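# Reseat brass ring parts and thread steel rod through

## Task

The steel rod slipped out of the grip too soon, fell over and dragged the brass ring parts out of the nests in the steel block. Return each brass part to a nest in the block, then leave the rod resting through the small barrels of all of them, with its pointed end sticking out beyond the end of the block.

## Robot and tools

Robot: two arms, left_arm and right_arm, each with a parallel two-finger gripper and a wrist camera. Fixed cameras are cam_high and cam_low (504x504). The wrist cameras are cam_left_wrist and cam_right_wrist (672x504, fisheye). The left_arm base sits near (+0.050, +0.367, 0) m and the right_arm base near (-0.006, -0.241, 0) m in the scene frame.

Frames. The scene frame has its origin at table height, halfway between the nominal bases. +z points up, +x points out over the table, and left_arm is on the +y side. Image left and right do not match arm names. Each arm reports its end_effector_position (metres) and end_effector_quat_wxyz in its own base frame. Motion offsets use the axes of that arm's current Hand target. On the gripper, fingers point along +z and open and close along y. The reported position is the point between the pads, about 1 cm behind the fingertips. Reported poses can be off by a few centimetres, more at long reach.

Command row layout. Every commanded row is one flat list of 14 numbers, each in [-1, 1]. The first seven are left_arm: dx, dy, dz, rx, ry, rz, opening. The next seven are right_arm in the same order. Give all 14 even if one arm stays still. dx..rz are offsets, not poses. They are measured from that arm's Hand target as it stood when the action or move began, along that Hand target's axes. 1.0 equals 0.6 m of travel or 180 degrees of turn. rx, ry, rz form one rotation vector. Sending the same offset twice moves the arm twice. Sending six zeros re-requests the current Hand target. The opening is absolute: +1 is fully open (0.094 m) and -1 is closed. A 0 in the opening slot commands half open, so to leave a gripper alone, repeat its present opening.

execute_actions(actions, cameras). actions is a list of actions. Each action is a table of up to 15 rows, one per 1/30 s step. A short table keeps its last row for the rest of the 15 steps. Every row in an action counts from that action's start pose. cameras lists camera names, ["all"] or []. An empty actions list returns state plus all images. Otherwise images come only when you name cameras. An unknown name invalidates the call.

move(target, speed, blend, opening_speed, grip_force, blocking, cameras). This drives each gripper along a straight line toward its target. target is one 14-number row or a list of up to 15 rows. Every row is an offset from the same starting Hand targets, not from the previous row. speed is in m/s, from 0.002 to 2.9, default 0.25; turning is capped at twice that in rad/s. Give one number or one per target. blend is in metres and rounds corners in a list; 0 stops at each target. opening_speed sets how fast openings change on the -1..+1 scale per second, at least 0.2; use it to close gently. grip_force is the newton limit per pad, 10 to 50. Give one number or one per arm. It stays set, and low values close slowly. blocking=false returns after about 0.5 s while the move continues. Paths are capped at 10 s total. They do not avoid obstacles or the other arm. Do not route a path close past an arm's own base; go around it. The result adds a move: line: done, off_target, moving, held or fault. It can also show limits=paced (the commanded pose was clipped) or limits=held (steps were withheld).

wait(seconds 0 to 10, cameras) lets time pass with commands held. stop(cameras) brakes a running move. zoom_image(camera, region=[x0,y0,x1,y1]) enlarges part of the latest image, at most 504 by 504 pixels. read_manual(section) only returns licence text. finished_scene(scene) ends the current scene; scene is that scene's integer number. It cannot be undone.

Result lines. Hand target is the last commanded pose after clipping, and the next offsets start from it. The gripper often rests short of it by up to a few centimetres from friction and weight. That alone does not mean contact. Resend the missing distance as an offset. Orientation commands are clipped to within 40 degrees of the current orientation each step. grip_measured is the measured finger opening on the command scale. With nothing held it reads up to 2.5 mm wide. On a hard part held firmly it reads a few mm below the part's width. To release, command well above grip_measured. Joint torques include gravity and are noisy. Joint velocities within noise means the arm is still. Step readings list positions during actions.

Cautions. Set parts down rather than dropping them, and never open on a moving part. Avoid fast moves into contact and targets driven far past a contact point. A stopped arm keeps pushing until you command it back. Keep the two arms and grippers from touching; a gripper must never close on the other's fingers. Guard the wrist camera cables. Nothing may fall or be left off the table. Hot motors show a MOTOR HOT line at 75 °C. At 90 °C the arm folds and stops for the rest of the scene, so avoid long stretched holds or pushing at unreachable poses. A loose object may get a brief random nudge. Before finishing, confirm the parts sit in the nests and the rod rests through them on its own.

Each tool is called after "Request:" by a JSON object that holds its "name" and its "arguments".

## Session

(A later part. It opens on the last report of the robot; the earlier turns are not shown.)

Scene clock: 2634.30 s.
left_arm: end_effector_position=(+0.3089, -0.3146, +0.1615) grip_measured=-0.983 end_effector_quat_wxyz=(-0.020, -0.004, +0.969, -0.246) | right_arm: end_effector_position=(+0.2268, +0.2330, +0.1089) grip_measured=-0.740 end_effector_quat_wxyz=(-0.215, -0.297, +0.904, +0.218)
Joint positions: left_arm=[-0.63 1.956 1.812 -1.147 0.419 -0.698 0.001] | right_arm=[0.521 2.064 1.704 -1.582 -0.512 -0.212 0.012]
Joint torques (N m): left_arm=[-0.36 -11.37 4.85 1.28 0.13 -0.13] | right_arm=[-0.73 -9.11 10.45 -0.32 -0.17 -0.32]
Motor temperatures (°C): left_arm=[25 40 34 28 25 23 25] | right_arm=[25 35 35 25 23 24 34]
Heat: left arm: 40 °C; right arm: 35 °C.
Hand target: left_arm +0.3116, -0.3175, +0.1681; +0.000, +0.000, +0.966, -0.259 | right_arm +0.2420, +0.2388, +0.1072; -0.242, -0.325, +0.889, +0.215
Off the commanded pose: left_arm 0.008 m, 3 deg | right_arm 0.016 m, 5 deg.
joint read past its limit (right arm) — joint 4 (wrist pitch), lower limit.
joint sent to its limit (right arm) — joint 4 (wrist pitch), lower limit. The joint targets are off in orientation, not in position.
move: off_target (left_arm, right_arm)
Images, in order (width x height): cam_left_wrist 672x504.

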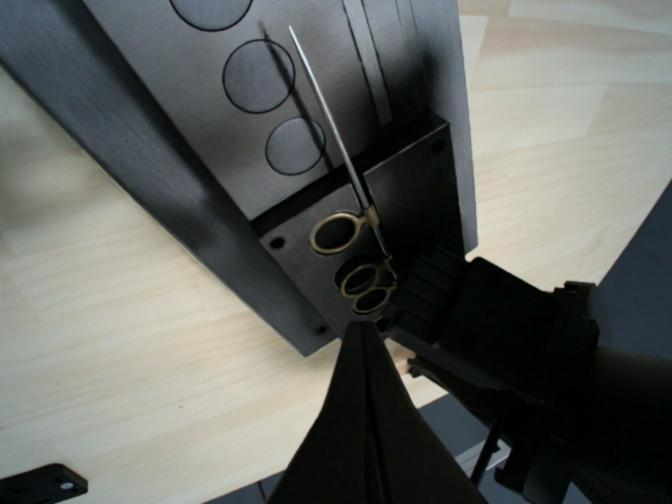

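Request:
{"name": "move", "arguments": {"target": [0,0.006,0.032,0,0,0,-1,0,0,0,0,0,0,-0.95], "speed": 0.04, "cameras": ["cam_left_wrist"]}}

Request:
{"name": "zoom_image", "arguments": {"camera": "cam_left_wrist", "region": [280, 200, 480, 400]}}

Scene clock: 2645.13 s.
left_arm: end_effector_position=(+0.3095, -0.3198, +0.1468) grip_measured=-0.983 end_effector_quat_wxyz=(-0.016, -0.005, +0.969, -0.248) | right_arm: end_effector_position=(+0.2268, +0.2330, +0.1089) grip_measured=-0.740 end_effector_quat_wxyz=(-0.215, -0.297, +0.904, +0.218)
Joint positions: left_arm=[-0.64 1.956 1.751 -1.072 0.415 -0.712 0.001] | right_arm=[0.521 2.064 1.704 -1.582 -0.512 -0.212 0.012]
Joint torques (N m): left_arm=[-0.54 -10.58 5.08 1.28 0.15 -0.1] | right_arm=[-0.8 -9.1 10.4 -0.31 -0.18 -0.32]
Heat: left arm: 39 °C; right arm: 35 °C.
Hand target: left_arm +0.3116, -0.3240, +0.1498; +0.000, +0.000, +0.966, -0.259 | right_arm +0.2420, +0.2388, +0.1072; -0.242, -0.325, +0.889, +0.215
Off the commanded pose: left_arm 0.005 m, 2 deg | right_arm 0.016 m, 5 deg.
joint read past its limit (right arm) — joint 4 (wrist pitch), lower limit.
joint sent to its limit (right arm) — joint 4 (wrist pitch), lower limit. The joint targets are off in orientation, not in position.
move: off_target (right_arm)
Images, in order (width x height): cam_left_wrist 672x504.

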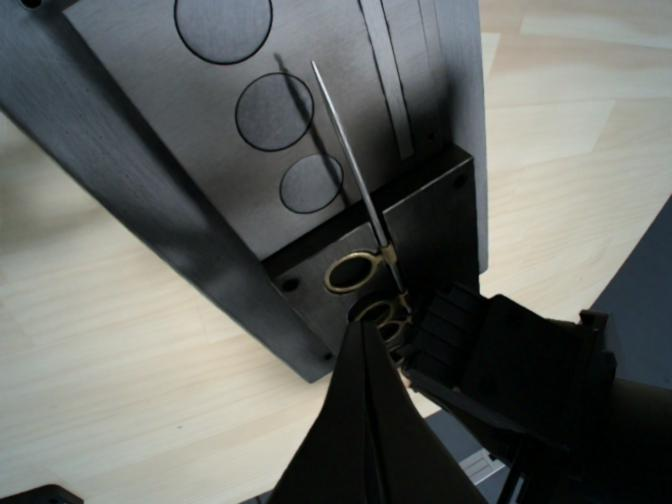

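Scaled by 2.520 from the camera's 672x504 image, which has a finer 960x720 frame.

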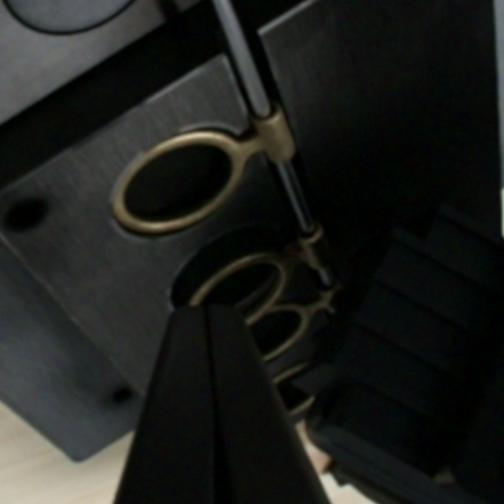

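Request:
{"name": "move", "arguments": {"target": [0,0.002,0.022,0,0,0,-1,0,0,0,0,0,0,-0.95], "speed": 0.03, "cameras": ["cam_left_wrist","cam_low"]}}

Request:
{"name": "zoom_image", "arguments": {"camera": "cam_left_wrist", "region": [280, 200, 480, 400]}}

Request:
{"name": "zoom_image", "arguments": {"camera": "cam_low", "region": [250, 200, 350, 270]}}

Scene clock: 2653.87 s.
left_arm: end_effector_position=(+0.3090, -0.3252, +0.1396) grip_measured=-0.983 end_effector_quat_wxyz=(-0.012, -0.004, +0.968, -0.252) | right_arm: end_effector_position=(+0.2268, +0.2330, +0.1089) grip_measured=-0.740 end_effector_quat_wxyz=(-0.215, -0.297, +0.904, +0.218)
Joint positions: left_arm=[-0.652 1.956 1.719 -1.024 0.412 -0.724 0.001] | right_arm=[0.521 2.064 1.704 -1.582 -0.512 -0.212 0.012]
Joint torques (N m): left_arm=[-0.5 -9.66 5.07 1.32 0.13 -0.1] | right_arm=[-0.75 -9.06 10.48 -0.32 -0.18 -0.31]
Heat: left arm: 39 °C; right arm: 36 °C.
Hand target: left_arm +0.3116, -0.3295, +0.1377; +0.000, +0.000, +0.966, -0.259 | right_arm +0.2420, +0.2388, +0.1072; -0.242, -0.325, +0.889, +0.215
Off the commanded pose: left_arm 0.005 m, 2 deg | right_arm 0.016 m, 5 deg.
joint read past its limit (right arm) — joint 4 (wrist pitch), lower limit.
joint sent to its limit (right arm) — joint 4 (wrist pitch), lower limit. The joint targets are off in orientation, not in position.
move: off_target (right_arm)
Images, in order (width x height): cam_low 504x504, cam_left_wrist 672x504.

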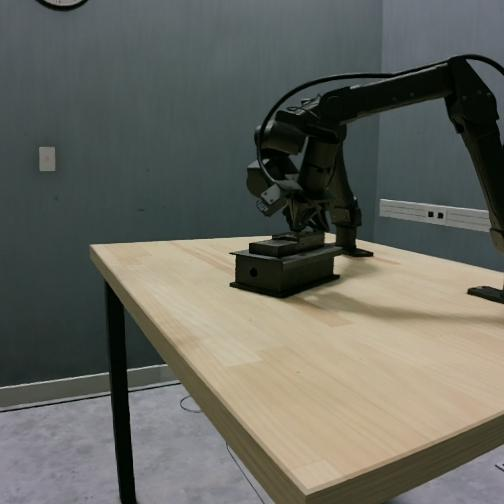

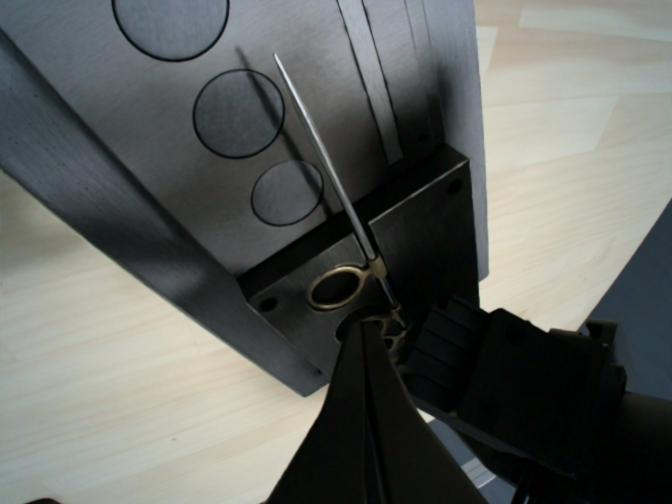

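Scaled by 2.520 from the camera's 672x504 image, which has a finer 960x720 frame.

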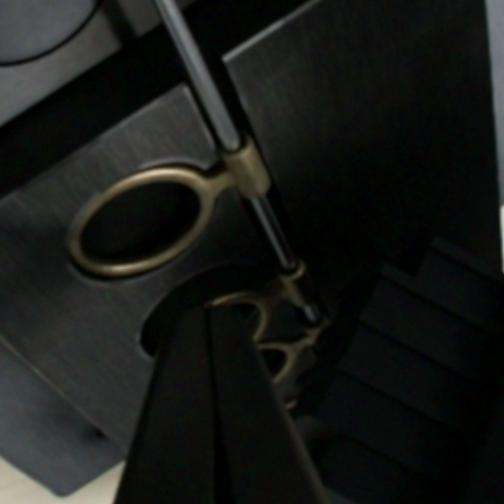

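Scaled by 5.040 from the camera's 504x504 image, which has a finer 720x720 frame.

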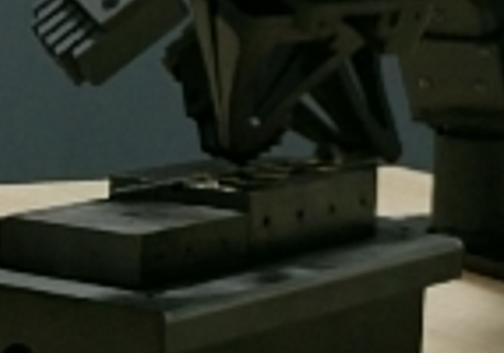

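Request:
{"name": "move", "arguments": {"target": [[0,0.006,0.009,0,0,0,-1,0,0,0,0,0,0,-0.95],[-0.016,0.012,0.007,0,0,0,-1,0,0,0,0,0,0,-0.95]], "speed": 0.03, "cameras": ["cam_left_wrist","cam_low"]}}

Request:
{"name": "zoom_image", "arguments": {"camera": "cam_left_wrist", "region": [280, 200, 480, 400]}}

Scene clock: 2661.93 s.
left_arm: end_effector_position=(+0.3128, -0.3205, +0.1328) grip_measured=-0.983 end_effector_quat_wxyz=(-0.011, -0.011, +0.968, -0.251) | right_arm: end_effector_position=(+0.2268, +0.2330, +0.1089) grip_measured=-0.740 end_effector_quat_wxyz=(-0.215, -0.297, +0.904, +0.218)
Joint positions: left_arm=[-0.638 1.956 1.693 -1.001 0.412 -0.724 0.001] | right_arm=[0.521 2.064 1.704 -1.582 -0.512 -0.212 0.012]
Joint torques (N m): left_arm=[0.24 -8.06 7.51 1.19 0.2 0.13] | right_arm=[-0.73 -9.13 10.45 -0.3 -0.19 -0.32]
Heat: left arm: 38 °C; right arm: 36 °C.
Hand target: left_arm +0.3212, -0.3254, +0.1305; +0.000, +0.000, +0.966, -0.259 | right_arm +0.2420, +0.2388, +0.1072; -0.242, -0.325, +0.889, +0.215
Off the commanded pose: left_arm 0.010 m, 2 deg | right_arm 0.016 m, 5 deg.
joint read past its limit (right arm) — joint 4 (wrist pitch), lower limit.
joint sent to its limit (right arm) — joint 4 (wrist pitch), lower limit. The joint targets are off in orientation, not in position.
move: off_target (right_arm)
Images, in order (width x height): cam_low 504x504, cam_left_wrist 672x504.

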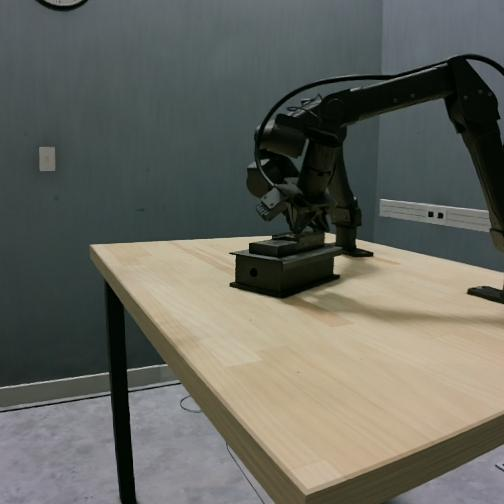

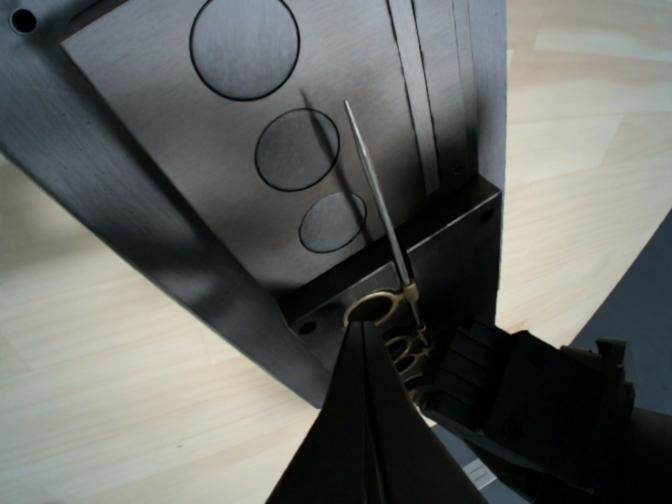

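Scaled by 2.520 from the camera's 672x504 image, which has a finer 960x720 frame.

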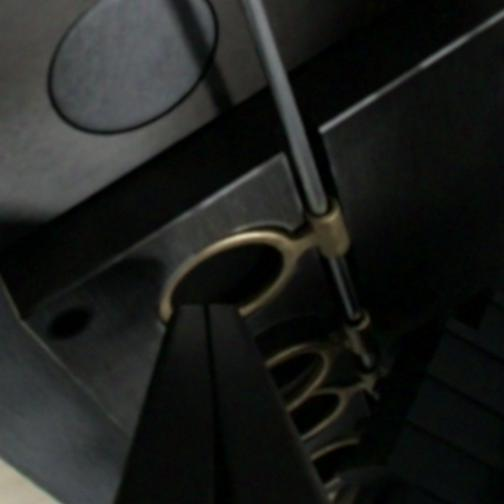

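Request:
{"name": "move", "arguments": {"target": [0.01,0.02,-0.1,0,0,0,-1,0,0,0,0,0,0,-0.95], "speed": 0.08, "cameras": ["cam_left_wrist"]}}

Request:
{"name": "zoom_image", "arguments": {"camera": "cam_left_wrist", "region": [300, 150, 470, 350]}}

Scene clock: 2670.13 s.
left_arm: end_effector_position=(+0.3126, -0.2801, +0.1408) grip_measured=-0.983 end_effector_quat_wxyz=(-0.027, -0.020, +0.973, -0.230) | right_arm: end_effector_position=(+0.2268, +0.2330, +0.1089) grip_measured=-0.740 end_effector_quat_wxyz=(-0.215, -0.297, +0.904, +0.218)
Joint positions: left_arm=[-0.559 1.919 1.693 -1.124 0.415 -0.648 0.001] | right_arm=[0.521 2.064 1.704 -1.582 -0.512 -0.212 0.012]
Joint torques (N m): left_arm=[0.16 -12.6 11.23 0.48 0.45 0.19] | right_arm=[-0.7 -9.1 10.41 -0.32 -0.2 -0.32]
Heat: left arm: 37 °C; right arm: 36 °C.
Hand target: left_arm +0.3152, -0.2850, +0.1764; +0.000, +0.000, +0.966, -0.259 | right_arm +0.2420, +0.2388, +0.1072; -0.242, -0.325, +0.889, +0.215
Off the commanded pose: left_arm 0.036 m, 5 deg | right_arm 0.016 m, 5 deg.
joint read past its limit (right arm) — joint 4 (wrist pitch), lower limit.
joint sent to its limit (right arm) — joint 4 (wrist pitch), lower limit. The joint targets are off in orientation, not in position.
move: off_target (left_arm, right_arm)
Images, in order (width x height): cam_left_wrist 672x504.

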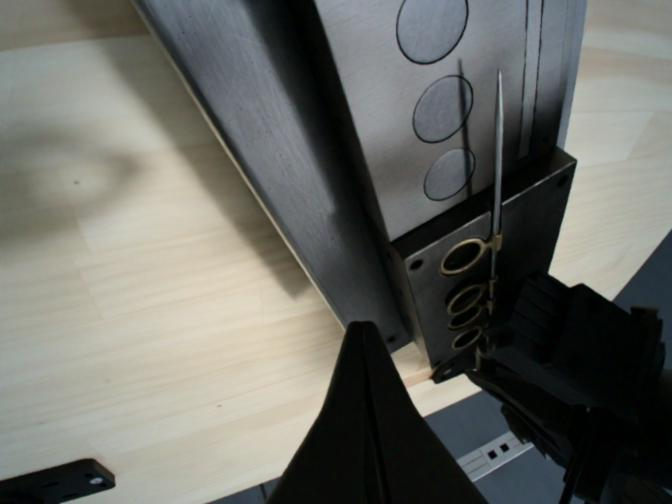

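Scaled by 2.520 from the camera's 672x504 image, which has a finer 960x720 frame.

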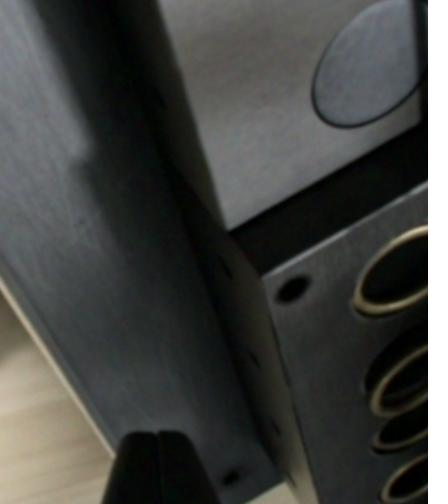

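Request:
{"name": "zoom_image", "arguments": {"camera": "cam_left_wrist", "region": [430, 220, 520, 360]}}

Scaled by 3.600 from the camera's 672x504 image, which has a finer 960x720 frame.

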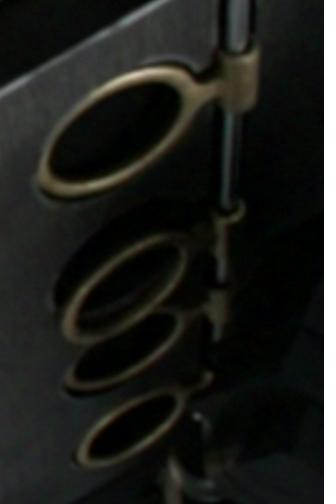

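Request:
{"name": "move", "arguments": {"target": [0,0.04,-0.08,0,0,0,-1,-0.012,0,-0.008,0,0,0,-0.95], "speed": 0.05, "cameras": ["cam_right_wrist","cam_low"]}}

Request:
{"name": "zoom_image", "arguments": {"camera": "cam_low", "region": [250, 200, 350, 270]}}

Scene clock: 2716.33 s.
left_arm: end_effector_position=(+0.3144, -0.2367, +0.1716) grip_measured=-0.983 end_effector_quat_wxyz=(-0.031, -0.021, +0.972, -0.231) | right_arm: end_effector_position=(+0.2310, +0.2354, +0.1092) grip_measured=-0.740 end_effector_quat_wxyz=(-0.214, -0.297, +0.904, +0.218)
Joint positions: left_arm=[-0.451 1.866 1.747 -1.284 0.441 -0.531 0.001] | right_arm=[0.521 2.082 1.732 -1.591 -0.512 -0.212 0.012]
Joint torques (N m): left_arm=[0.25 -12.19 11.04 0.39 0.53 0.19] | right_arm=[-0.94 -9.52 11.08 -0.3 -0.21 -0.23]
Heat: left arm: 40 °C; right arm: 36 °C.
Hand target: left_arm +0.3152, -0.2402, +0.2059; +0.000, +0.000, +0.966, -0.259 | right_arm +0.2495, +0.2426, +0.1088; -0.242, -0.325, +0.889, +0.215
Off the commanded pose: left_arm 0.035 m, 5 deg | right_arm 0.020 m, 5 deg.
joint read past its limit (right arm) — joint 4 (wrist pitch), lower limit.
joint sent to its limit (right arm) — joint 4 (wrist pitch), lower limit. The joint targets are off in orientation, not in position.
move: off_target (left_arm, right_arm)
Images, in order (width x height): cam_low 504x504, cam_right_wrist 672x504.

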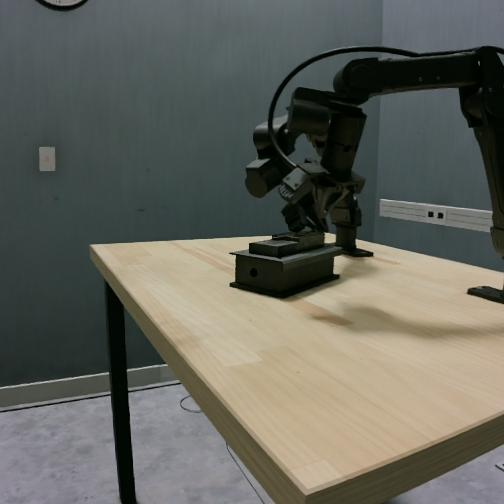

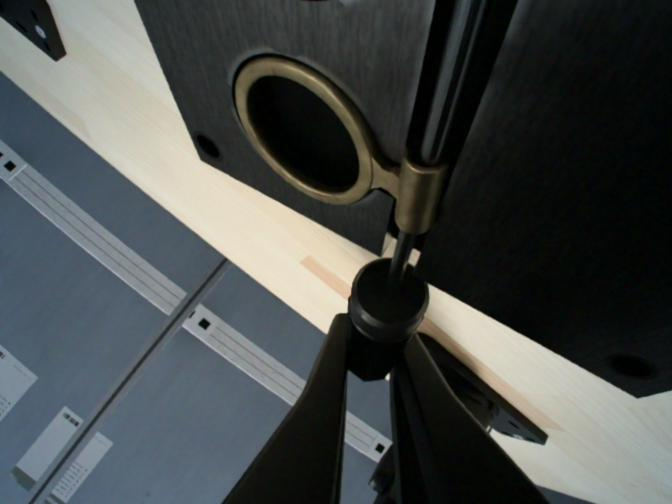

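Scaled by 5.040 from the camera's 504x504 image, which has a finer 720x720 frame.

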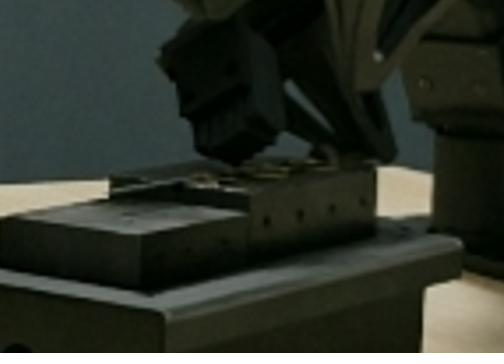

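Request:
{"name": "move", "arguments": {"target": [0,0,0,0,0,0,-1,0.02,0.004,0.01,0,0,0,-0.95], "speed": 0.05}}

Request:
{"name": "move", "arguments": {"target": [0,0,0,0,0,0,-1,0,0,0,0,0,0,-0.45], "opening_speed": 0.2, "cameras": ["cam_right_wrist","cam_low","cam_left_wrist"]}}

Request:
{"name": "zoom_image", "arguments": {"camera": "cam_low", "region": [250, 200, 350, 270]}}

Scene clock: 2728.70 s.
left_arm: end_effector_position=(+0.3144, -0.2367, +0.1716) grip_measured=-0.983 end_effector_quat_wxyz=(-0.031, -0.021, +0.972, -0.231) | right_arm: end_effector_position=(+0.2310, +0.2354, +0.1092) grip_measured=-0.740 end_effector_quat_wxyz=(-0.214, -0.297, +0.904, +0.218)
Joint positions: left_arm=[-0.451 1.866 1.747 -1.284 0.441 -0.531 0.001] | right_arm=[0.521 2.082 1.732 -1.591 -0.512 -0.212 0.012]
Joint torques (N m): left_arm=[0.25 -12.12 11.07 0.39 0.5 0.18] | right_arm=[-0.39 -12.25 5.74 -0.32 -0.19 -0.29]
Heat: left arm: 40 °C; right arm: 37 °C.
Hand target: left_arm +0.3152, -0.2402, +0.2059; +0.000, +0.000, +0.966, -0.259 | right_arm +0.2369, +0.2374, +0.1088; -0.242, -0.325, +0.889, +0.215
Off the commanded pose: left_arm 0.035 m, 5 deg | right_arm 0.006 m, 5 deg.
joint read past its limit (right arm) — joint 4 (wrist pitch), lower limit.
joint sent to its limit (right arm) — joint 4 (wrist pitch), lower limit. The joint targets are off in orientation, not in position.
move: off_target (left_arm, right_arm)

Scene clock: 2731.70 s.
left_arm: end_effector_position=(+0.3144, -0.2367, +0.1716) grip_measured=-0.983 end_effector_quat_wxyz=(-0.031, -0.021, +0.972, -0.231) | right_arm: end_effector_position=(+0.2332, +0.2367, +0.1082) grip_measured=-0.453 end_effector_quat_wxyz=(-0.208, -0.300, +0.904, +0.220)
Joint positions: left_arm=[-0.451 1.866 1.747 -1.284 0.441 -0.531 0.001] | right_arm=[0.521 2.082 1.732 -1.579 -0.512 -0.215 0.026]
Joint torques (N m): left_arm=[0.24 -12.11 11 0.39 0.52 0.21] | right_arm=[-0.38 -12.25 5.75 -0.31 -0.2 -0.26]
Heat: left arm: 40 °C; right arm: 37 °C.
Hand target: left_arm +0.3152, -0.2402, +0.2059; +0.000, +0.000, +0.966, -0.259 | right_arm +0.2369, +0.2374, +0.1088; -0.242, -0.325, +0.889, +0.215
Off the commanded pose: left_arm 0.035 m, 5 deg | right_arm 0.004 m, 5 deg.
joint read past its limit (right arm) — joint 4 (wrist pitch), lower limit.
joint sent to its limit (right arm) — joint 4 (wrist pitch), lower limit. The joint targets are off in orientation, not in position.
move: off_target (left_arm, right_arm)
Images, in order (width x height): cam_low 504x504, cam_left_wrist 672x504, cam_right_wrist 672x504.

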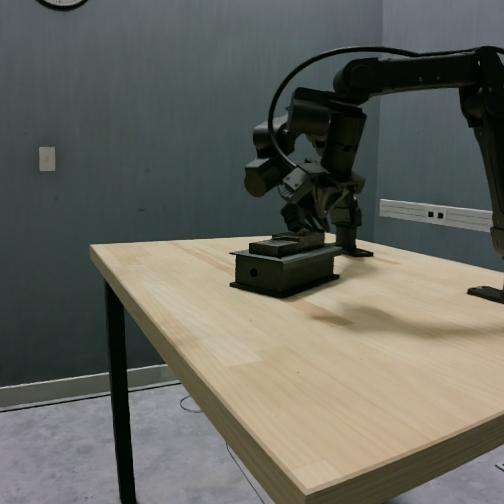

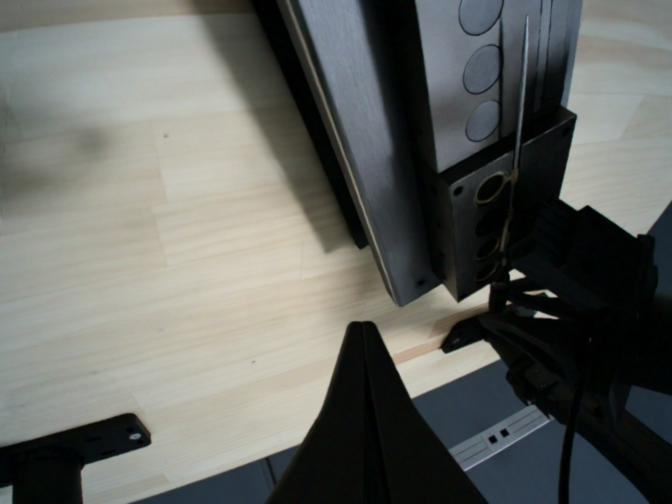

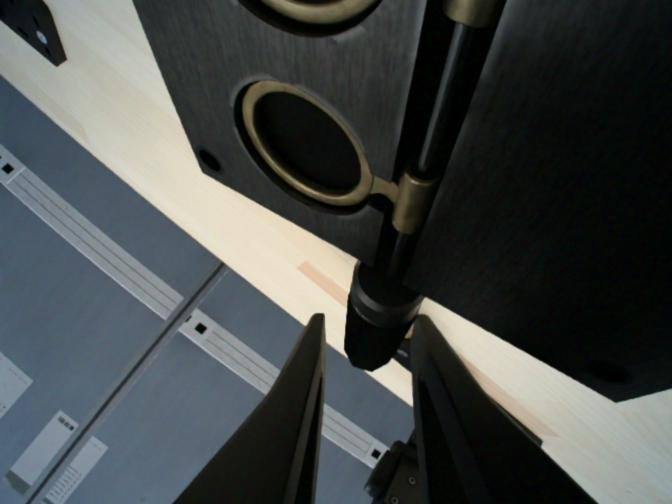

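Scaled by 5.040 from the camera's 504x504 image, which has a finer 720x720 frame.

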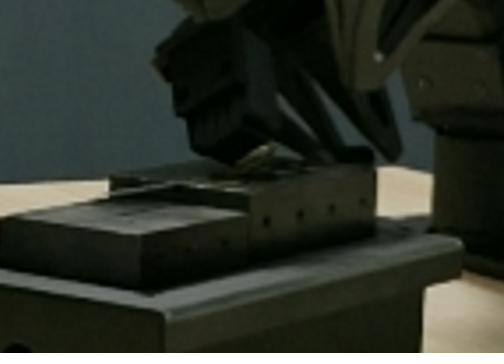

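Request:
{"name": "move", "arguments": {"target": [0,0,0,0,0,0,-1,0,0,-0.15,0,0,0,-0.3], "speed": 0.08, "cameras": ["cam_right_wrist","cam_low","cam_left_wrist"]}}

Request:
{"name": "zoom_image", "arguments": {"camera": "cam_left_wrist", "region": [430, 120, 580, 320]}}

Scene clock: 2738.87 s.
left_arm: end_effector_position=(+0.3144, -0.2367, +0.1716) grip_measured=-0.983 end_effector_quat_wxyz=(-0.031, -0.021, +0.972, -0.231) | right_arm: end_effector_position=(+0.2770, +0.2143, +0.1641) grip_measured=-0.303 end_effector_quat_wxyz=(-0.092, -0.275, +0.925, +0.245)
Joint positions: left_arm=[-0.451 1.866 1.747 -1.284 0.441 -0.531 0.001] | right_arm=[0.401 1.961 1.826 -1.579 -0.512 -0.215 0.033]
Joint torques (N m): left_arm=[0.25 -12.15 11.06 0.39 0.5 0.17] | right_arm=[-0.53 -13 10.33 0.14 -0.22 0.09]
Heat: left arm: 40 °C; right arm: 36 °C.
Hand target: left_arm +0.3152, -0.2402, +0.2059; +0.000, +0.000, +0.966, -0.259 | right_arm +0.2882, +0.2172, +0.1801; -0.242, -0.325, +0.889, +0.215
Off the commanded pose: left_arm 0.035 m, 5 deg | right_arm 0.020 m, 19 deg.
joint read past its limit (right arm) — joint 4 (wrist pitch), lower limit.
joint sent to its limit (right arm) — joint 4 (wrist pitch), lower limit. The joint targets are off in orientation, not in position.
move: off_target (left_arm, right_arm)
Images, in order (width x height): cam_low 504x504, cam_left_wrist 672x504, cam_right_wrist 672x504.

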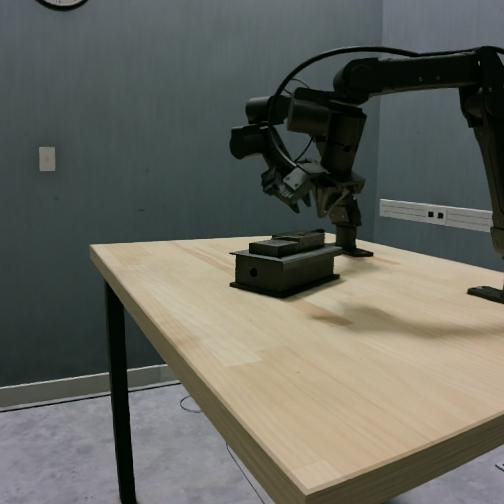

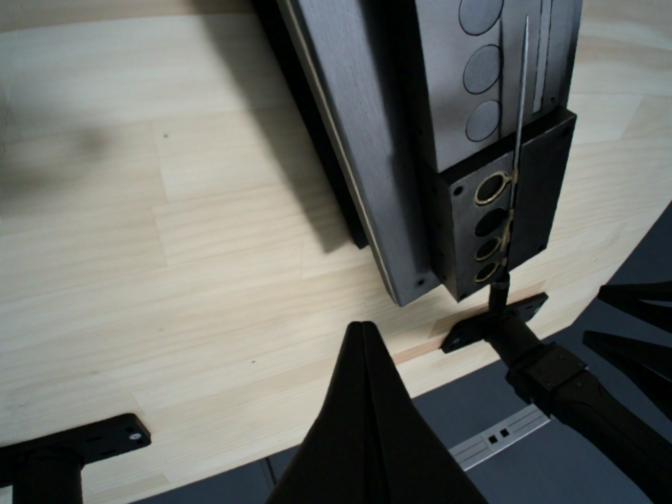

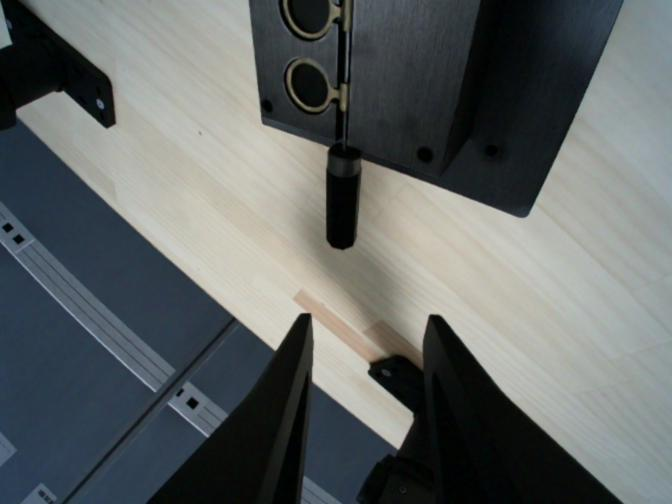

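Scaled by 2.520 from the camera's 672x504 image, which has a finer 960x720 frame.

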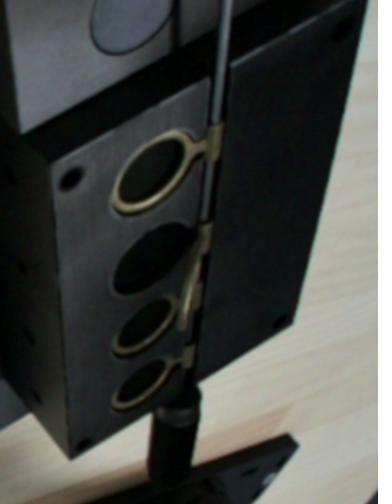

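Request:
{"name": "move", "arguments": {"target": [0,0.06,-0.06,0,0,0,-1,-0.133,0.0035,-0.018,-0.0056,-0.136,0.038,-1], "speed": 0.1, "cameras": ["all"]}}

Request:
{"name": "zoom_image", "arguments": {"camera": "cam_right_wrist", "region": [200, 100, 450, 400]}}

Scene clock: 2767.97 s.
left_arm: end_effector_position=(+0.3147, -0.1873, +0.1872) grip_measured=-0.983 end_effector_quat_wxyz=(-0.034, -0.021, +0.972, -0.234) | right_arm: end_effector_position=(+0.3390, +0.2579, +0.1624) grip_measured=-0.984 end_effector_quat_wxyz=(-0.066, -0.210, +0.942, +0.254)
Joint positions: left_arm=[-0.316 1.824 1.755 -1.403 0.467 -0.382 0.001] | right_arm=[0.432 2.202 2.186 -1.58 -0.532 -0.014 0.001]
Joint torques (N m): left_arm=[0.23 -11.52 10.76 0.27 0.57 0.2] | right_arm=[0.57 -11 10.74 0.3 -0.57 0.16]
Heat: left arm: 39 °C; right arm: 38 °C.
Hand target: left_arm +0.3152, -0.1909, +0.2191; +0.000, +0.000, +0.966, -0.259 | right_arm +0.3469, +0.2707, +0.1666; -0.063, -0.217, +0.935, +0.272
Off the commanded pose: left_arm 0.032 m, 5 deg | right_arm 0.016 m, 2 deg.
joint read past its limit (right arm) — joint 4 (wrist pitch), lower limit.
joint sent to its limit (right arm) — joint 4 (wrist pitch), lower limit. The joint targets still meet the commanded pose.
move: off_target (left_arm, right_arm)

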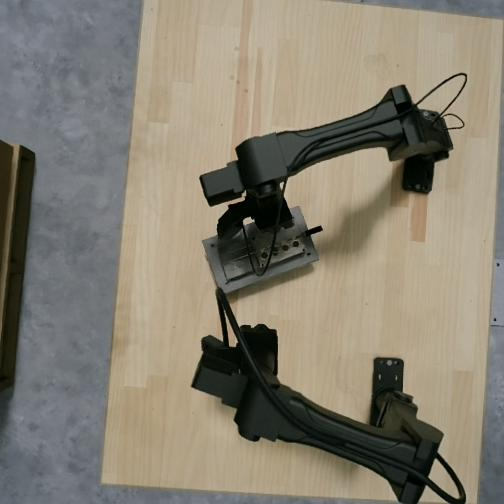

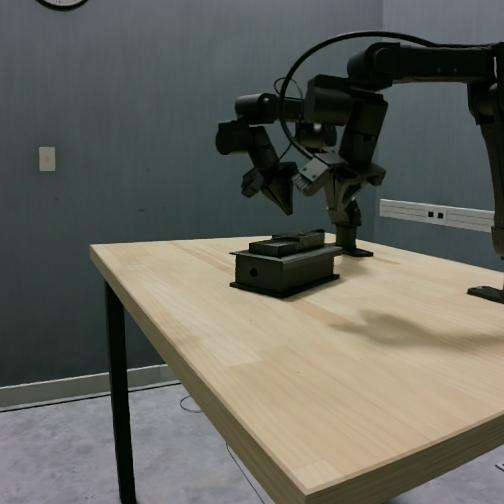

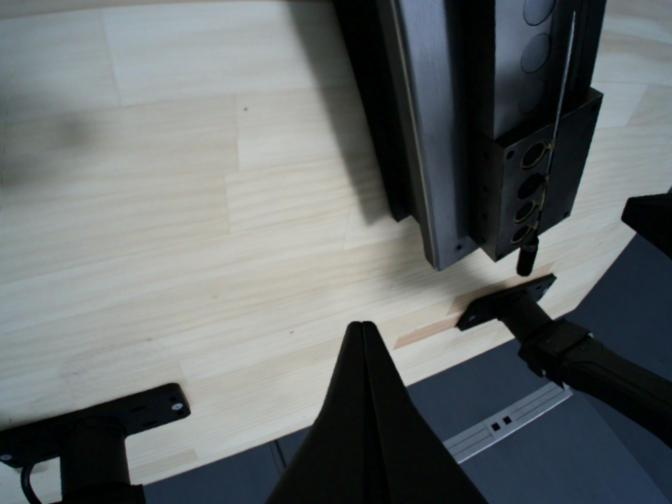

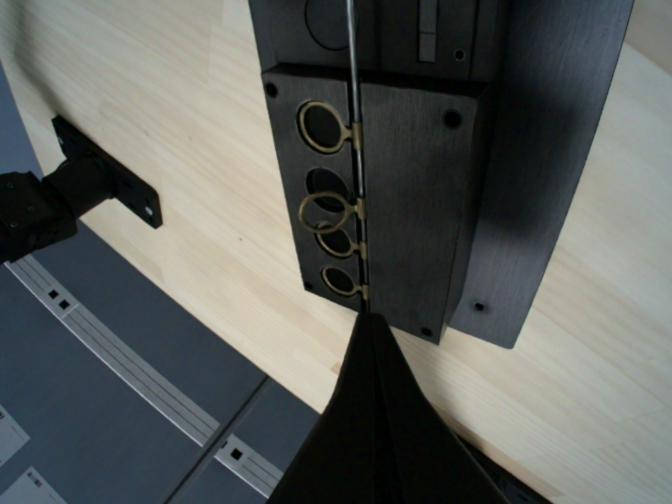

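Scaled by 1.680 from the camera's 672x504 image, which has a finer 960x720 frame.

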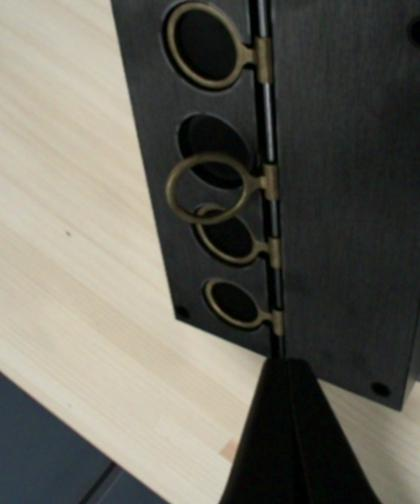

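Request:
{"name": "move", "arguments": {"target": [0,0,0,0,0,0,-1,0.0173,0.0175,0.04,0,0,0,-1], "speed": 0.06, "cameras": ["cam_right_wrist"]}}

Request:
{"name": "zoom_image", "arguments": {"camera": "cam_right_wrist", "region": [230, 100, 430, 350]}}

Scene clock: 2799.70 s.
left_arm: end_effector_position=(+0.3147, -0.1873, +0.1872) grip_measured=-0.983 end_effector_quat_wxyz=(-0.034, -0.021, +0.972, -0.234) | right_arm: end_effector_position=(+0.3283, +0.2792, +0.1459) grip_measured=-0.984 end_effector_quat_wxyz=(-0.076, -0.216, +0.940, +0.252)
Joint positions: left_arm=[-0.316 1.824 1.755 -1.403 0.467 -0.382 0.001] | right_arm=[0.488 2.202 2.119 -1.505 -0.533 0.032 0.001]
Joint torques (N m): left_arm=[0.09 -11.45 10.84 0.31 0.56 0.21] | right_arm=[0.14 -15.02 4.88 0.42 -0.54 0.15]
Motor temperatures (°C): left_arm=[25 39 39 26 25 23 26] | right_arm=[25 34 37 25 24 24 32]
Heat: left arm: 39 °C; right arm: 37 °C.
Hand target: left_arm +0.3152, -0.1909, +0.2191; +0.000, +0.000, +0.966, -0.259 | right_arm +0.3280, +0.2856, +0.1520; -0.063, -0.217, +0.935, +0.272
Off the commanded pose: left_arm 0.032 m, 5 deg | right_arm 0.009 m, 3 deg.
move: off_target (left_arm, right_arm)
Images, in order (width x height): cam_right_wrist 672x504.

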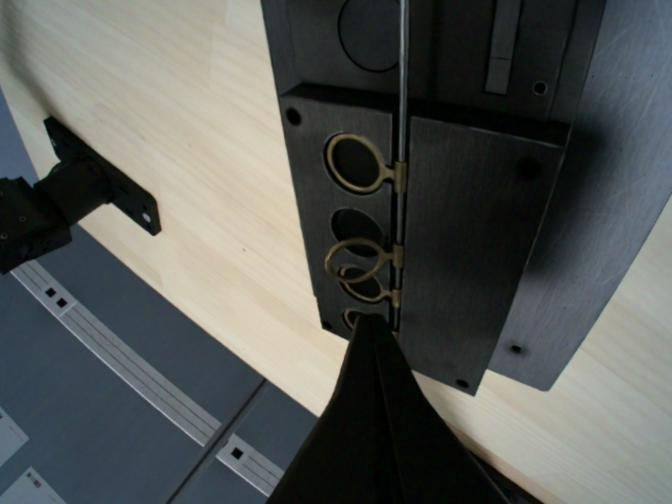

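Scaled by 2.016 from the camera's 672x504 image, which has a finer 960x720 frame.

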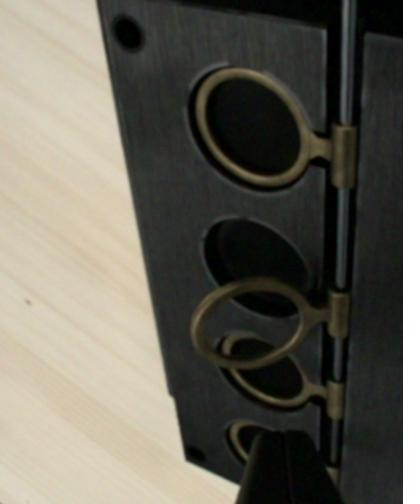

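Request:
{"name": "move", "arguments": {"target": [[0,0,0,0,0,0,-1,0.0163,0.005,0.0033,0,0,0,-1],[0,0,0,0,0,0,-1,0.0163,0.005,0.033,0,0,0,-1]], "speed": 0.05, "cameras": ["cam_right_wrist"]}}

Request:
{"name": "zoom_image", "arguments": {"camera": "cam_right_wrist", "region": [280, 180, 440, 380]}}

Scene clock: 2817.90 s.
left_arm: end_effector_position=(+0.3147, -0.1873, +0.1872) grip_measured=-0.983 end_effector_quat_wxyz=(-0.034, -0.021, +0.972, -0.234) | right_arm: end_effector_position=(+0.3144, +0.2856, +0.1266) grip_measured=-0.984 end_effector_quat_wxyz=(-0.081, -0.213, +0.941, +0.251)
Joint positions: left_arm=[-0.316 1.824 1.755 -1.403 0.467 -0.382 0.001] | right_arm=[0.517 2.153 1.965 -1.393 -0.533 0.07 0.001]
Joint torques (N m): left_arm=[0.21 -11.55 10.86 0.3 0.55 0.18] | right_arm=[0.39 -15.8 4.96 0.48 -0.53 0.13]
Heat: left arm: 40 °C; right arm: 36 °C.
Hand target: left_arm +0.3152, -0.1909, +0.2191; +0.000, +0.000, +0.966, -0.259 | right_arm +0.3135, +0.2931, +0.1368; -0.063, -0.217, +0.935, +0.272
Off the commanded pose: left_arm 0.032 m, 5 deg | right_arm 0.013 m, 3 deg.
move: off_target (left_arm, right_arm)
Images, in order (width x height): cam_right_wrist 672x504.

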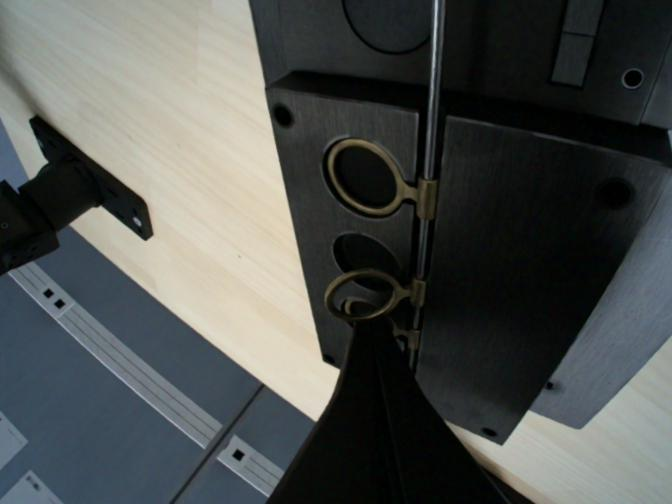

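Scaled by 2.520 from the camera's 672x504 image, which has a finer 960x720 frame.

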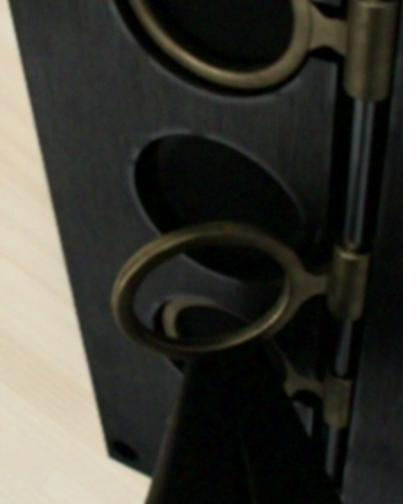

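Request:
{"name": "move", "arguments": {"target": [0,0,0,0,0,0,-1,-0.0165,-0.001,0,0,0,0,-1], "speed": 0.03, "cameras": ["cam_right_wrist"]}}

Request:
{"name": "zoom_image", "arguments": {"camera": "cam_right_wrist", "region": [280, 180, 440, 380]}}

Scene clock: 2825.17 s.
left_arm: end_effector_position=(+0.3147, -0.1873, +0.1872) grip_measured=-0.983 end_effector_quat_wxyz=(-0.034, -0.021, +0.972, -0.234) | right_arm: end_effector_position=(+0.3144, +0.2856, +0.1266) grip_measured=-0.984 end_effector_quat_wxyz=(-0.081, -0.213, +0.941, +0.251)
Joint positions: left_arm=[-0.316 1.824 1.755 -1.403 0.467 -0.382 0.001] | right_arm=[0.517 2.153 1.965 -1.393 -0.533 0.07 0.001]
Joint torques (N m): left_arm=[0.14 -11.51 10.88 0.26 0.53 0.18] | right_arm=[0.12 -12 11.1 0.24 -0.53 0.12]
Heat: left arm: 40 °C; right arm: 37 °C.
Hand target: left_arm +0.3152, -0.1909, +0.2191; +0.000, +0.000, +0.966, -0.259 | right_arm +0.3226, +0.2970, +0.1365; -0.063, -0.217, +0.935, +0.272
Off the commanded pose: left_arm 0.032 m, 5 deg | right_arm 0.017 m, 3 deg.
move: off_target (left_arm, right_arm)
Images, in order (width x height): cam_right_wrist 672x504.

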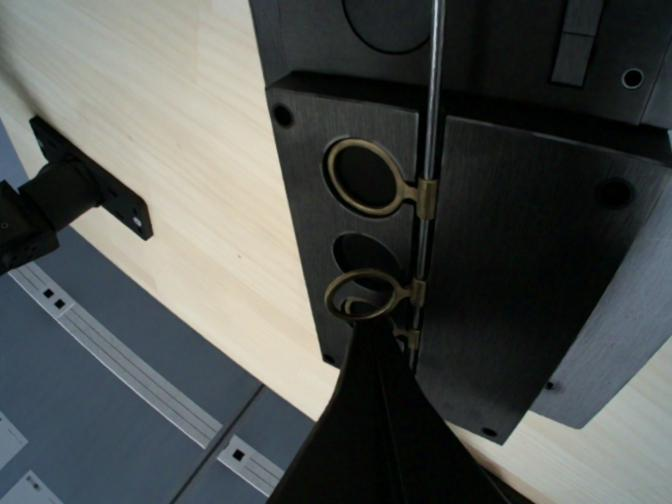

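Scaled by 2.520 from the camera's 672x504 image, which has a finer 960x720 frame.

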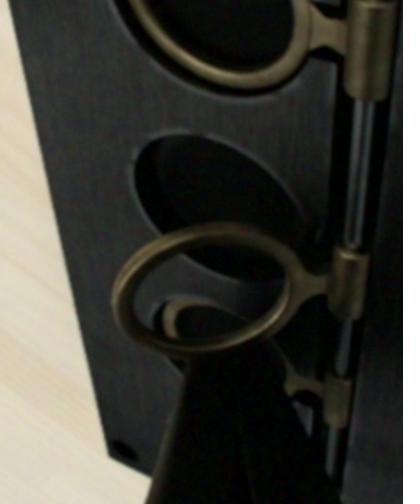

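Stiction; push in small increments.

Request:
{"name": "move", "arguments": {"target": [0,0,0,0,0,0,-1,-0.008,0,0.001,0,0,0,-1], "speed": 0.03, "cameras": ["cam_right_wrist"]}}

Request:
{"name": "zoom_image", "arguments": {"camera": "cam_right_wrist", "region": [280, 180, 440, 380]}}

Scene clock: 2830.73 s.
left_arm: end_effector_position=(+0.3147, -0.1873, +0.1872) grip_measured=-0.983 end_effector_quat_wxyz=(-0.034, -0.021, +0.972, -0.234) | right_arm: end_effector_position=(+0.3208, +0.2893, +0.1324) grip_measured=-0.984 end_effector_quat_wxyz=(-0.069, -0.216, +0.940, +0.254)
Joint positions: left_arm=[-0.316 1.824 1.755 -1.403 0.467 -0.382 0.001] | right_arm=[0.517 2.161 2 -1.393 -0.533 0.07 0.001]
Joint torques (N m): left_arm=[0.13 -11.54 10.74 0.25 0.54 0.19] | right_arm=[0.23 -10.78 10.97 0.21 -0.51 0.14]
Heat: left arm: 40 °C; right arm: 37 °C.
Hand target: left_arm +0.3152, -0.1909, +0.2191; +0.000, +0.000, +0.966, -0.259 | right_arm +0.3267, +0.2994, +0.1360; -0.063, -0.217, +0.935, +0.272
Off the commanded pose: left_arm 0.032 m, 5 deg | right_arm 0.012 m, 2 deg.
move: off_target (left_arm, right_arm)
Images, in order (width x height): cam_right_wrist 672x504.

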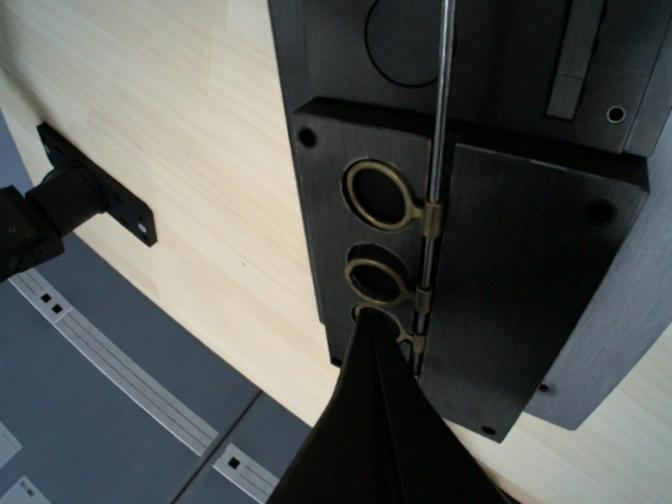

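Scaled by 2.520 from the camera's 672x504 image, which has a finer 960x720 frame.

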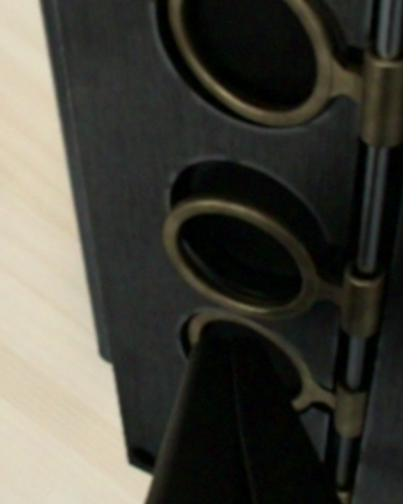

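Request:
{"name": "move", "arguments": {"target": [0,0,0,0,0,0,-1,-0.006,0,0.003,0,0,0,-1], "speed": 0.03, "cameras": ["cam_right_wrist"]}}

Request:
{"name": "zoom_image", "arguments": {"camera": "cam_right_wrist", "region": [280, 180, 440, 380]}}

Scene clock: 2837.53 s.
left_arm: end_effector_position=(+0.3147, -0.1873, +0.1872) grip_measured=-0.983 end_effector_quat_wxyz=(-0.034, -0.021, +0.972, -0.234) | right_arm: end_effector_position=(+0.3247, +0.2915, +0.1310) grip_measured=-0.984 end_effector_quat_wxyz=(-0.067, -0.216, +0.940, +0.255)
Joint positions: left_arm=[-0.316 1.824 1.755 -1.403 0.467 -0.382 0.001] | right_arm=[0.517 2.177 2.02 -1.393 -0.533 0.071 0.001]
Joint torques (N m): left_arm=[0.24 -11.55 10.78 0.31 0.57 0.19] | right_arm=[0.35 -10.86 11.06 0.19 -0.52 0.16]
Heat: left arm: 40 °C; right arm: 38 °C.
Hand target: left_arm +0.3152, -0.1909, +0.2191; +0.000, +0.000, +0.966, -0.259 | right_arm +0.3296, +0.3019, +0.1345; -0.063, -0.217, +0.935, +0.272
Off the commanded pose: left_arm 0.032 m, 5 deg | right_arm 0.012 m, 2 deg.
move: off_target (left_arm, right_arm)
Images, in order (width x height): cam_right_wrist 672x504.

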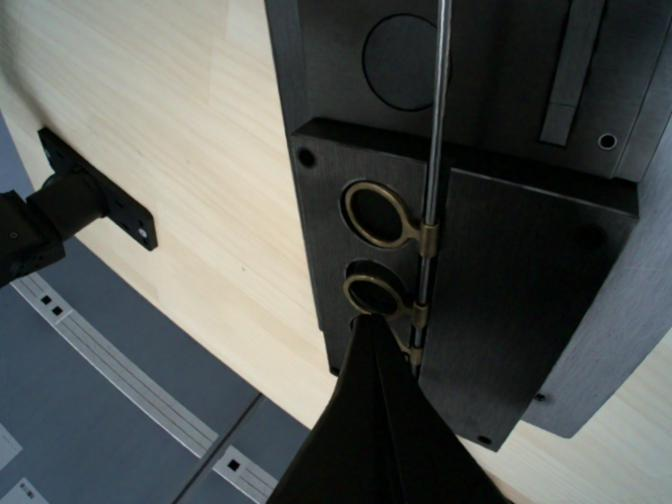

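Scaled by 2.520 from the camera's 672x504 image, which has a finer 960x720 frame.

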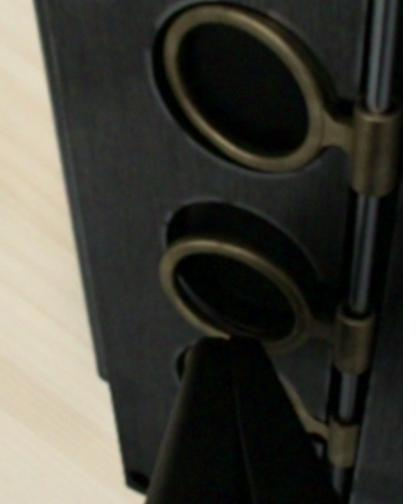

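Request:
{"name": "move", "arguments": {"target": [0,0,0,0,0,0,-1,-0.009,0,0.003,0,0,0,-1], "speed": 0.03, "cameras": ["cam_right_wrist"]}}

Request:
{"name": "zoom_image", "arguments": {"camera": "cam_right_wrist", "region": [280, 180, 440, 380]}}

Scene clock: 2850.43 s.
left_arm: end_effector_position=(+0.3147, -0.1873, +0.1872) grip_measured=-0.983 end_effector_quat_wxyz=(-0.034, -0.021, +0.972, -0.234) | right_arm: end_effector_position=(+0.3315, +0.2953, +0.1297) grip_measured=-0.984 end_effector_quat_wxyz=(-0.062, -0.217, +0.940, +0.256)
Joint positions: left_arm=[-0.316 1.824 1.755 -1.403 0.467 -0.382 0.001] | right_arm=[0.517 2.204 2.057 -1.393 -0.533 0.073 0.001]
Joint torques (N m): left_arm=[0.21 -11.47 10.78 0.29 0.53 0.19] | right_arm=[0.43 -11 11.11 0.12 -0.52 0.13]
Heat: left arm: 41 °C; right arm: 40 °C.
Hand target: left_arm +0.3152, -0.1909, +0.2191; +0.000, +0.000, +0.966, -0.259 | right_arm +0.3340, +0.3051, +0.1329; -0.063, -0.217, +0.935, +0.272
Off the commanded pose: left_arm 0.032 m, 5 deg | right_arm 0.011 m, 2 deg.
move: off_target (left_arm, right_arm)
Images, in order (width x height): cam_right_wrist 672x504.

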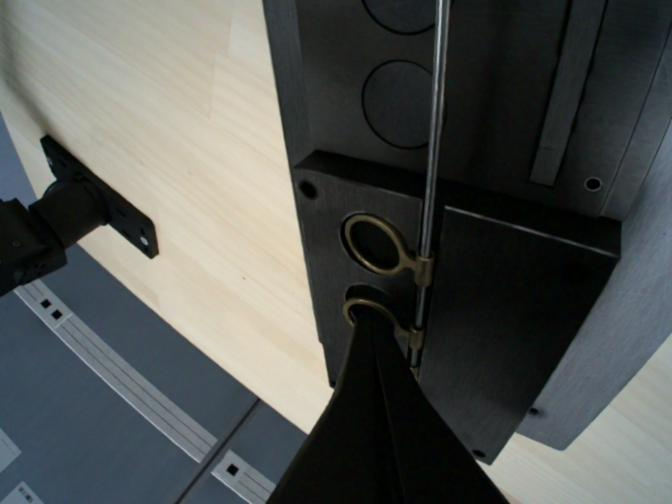

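Scaled by 2.520 from the camera's 672x504 image, which has a finer 960x720 frame.

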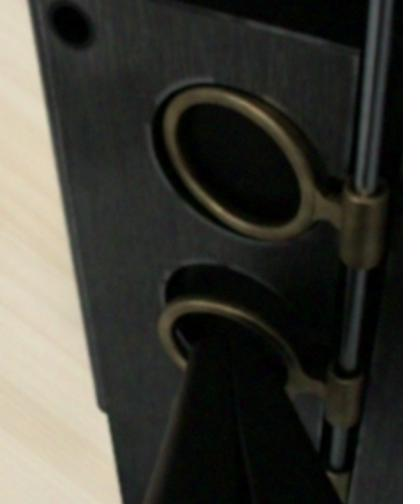

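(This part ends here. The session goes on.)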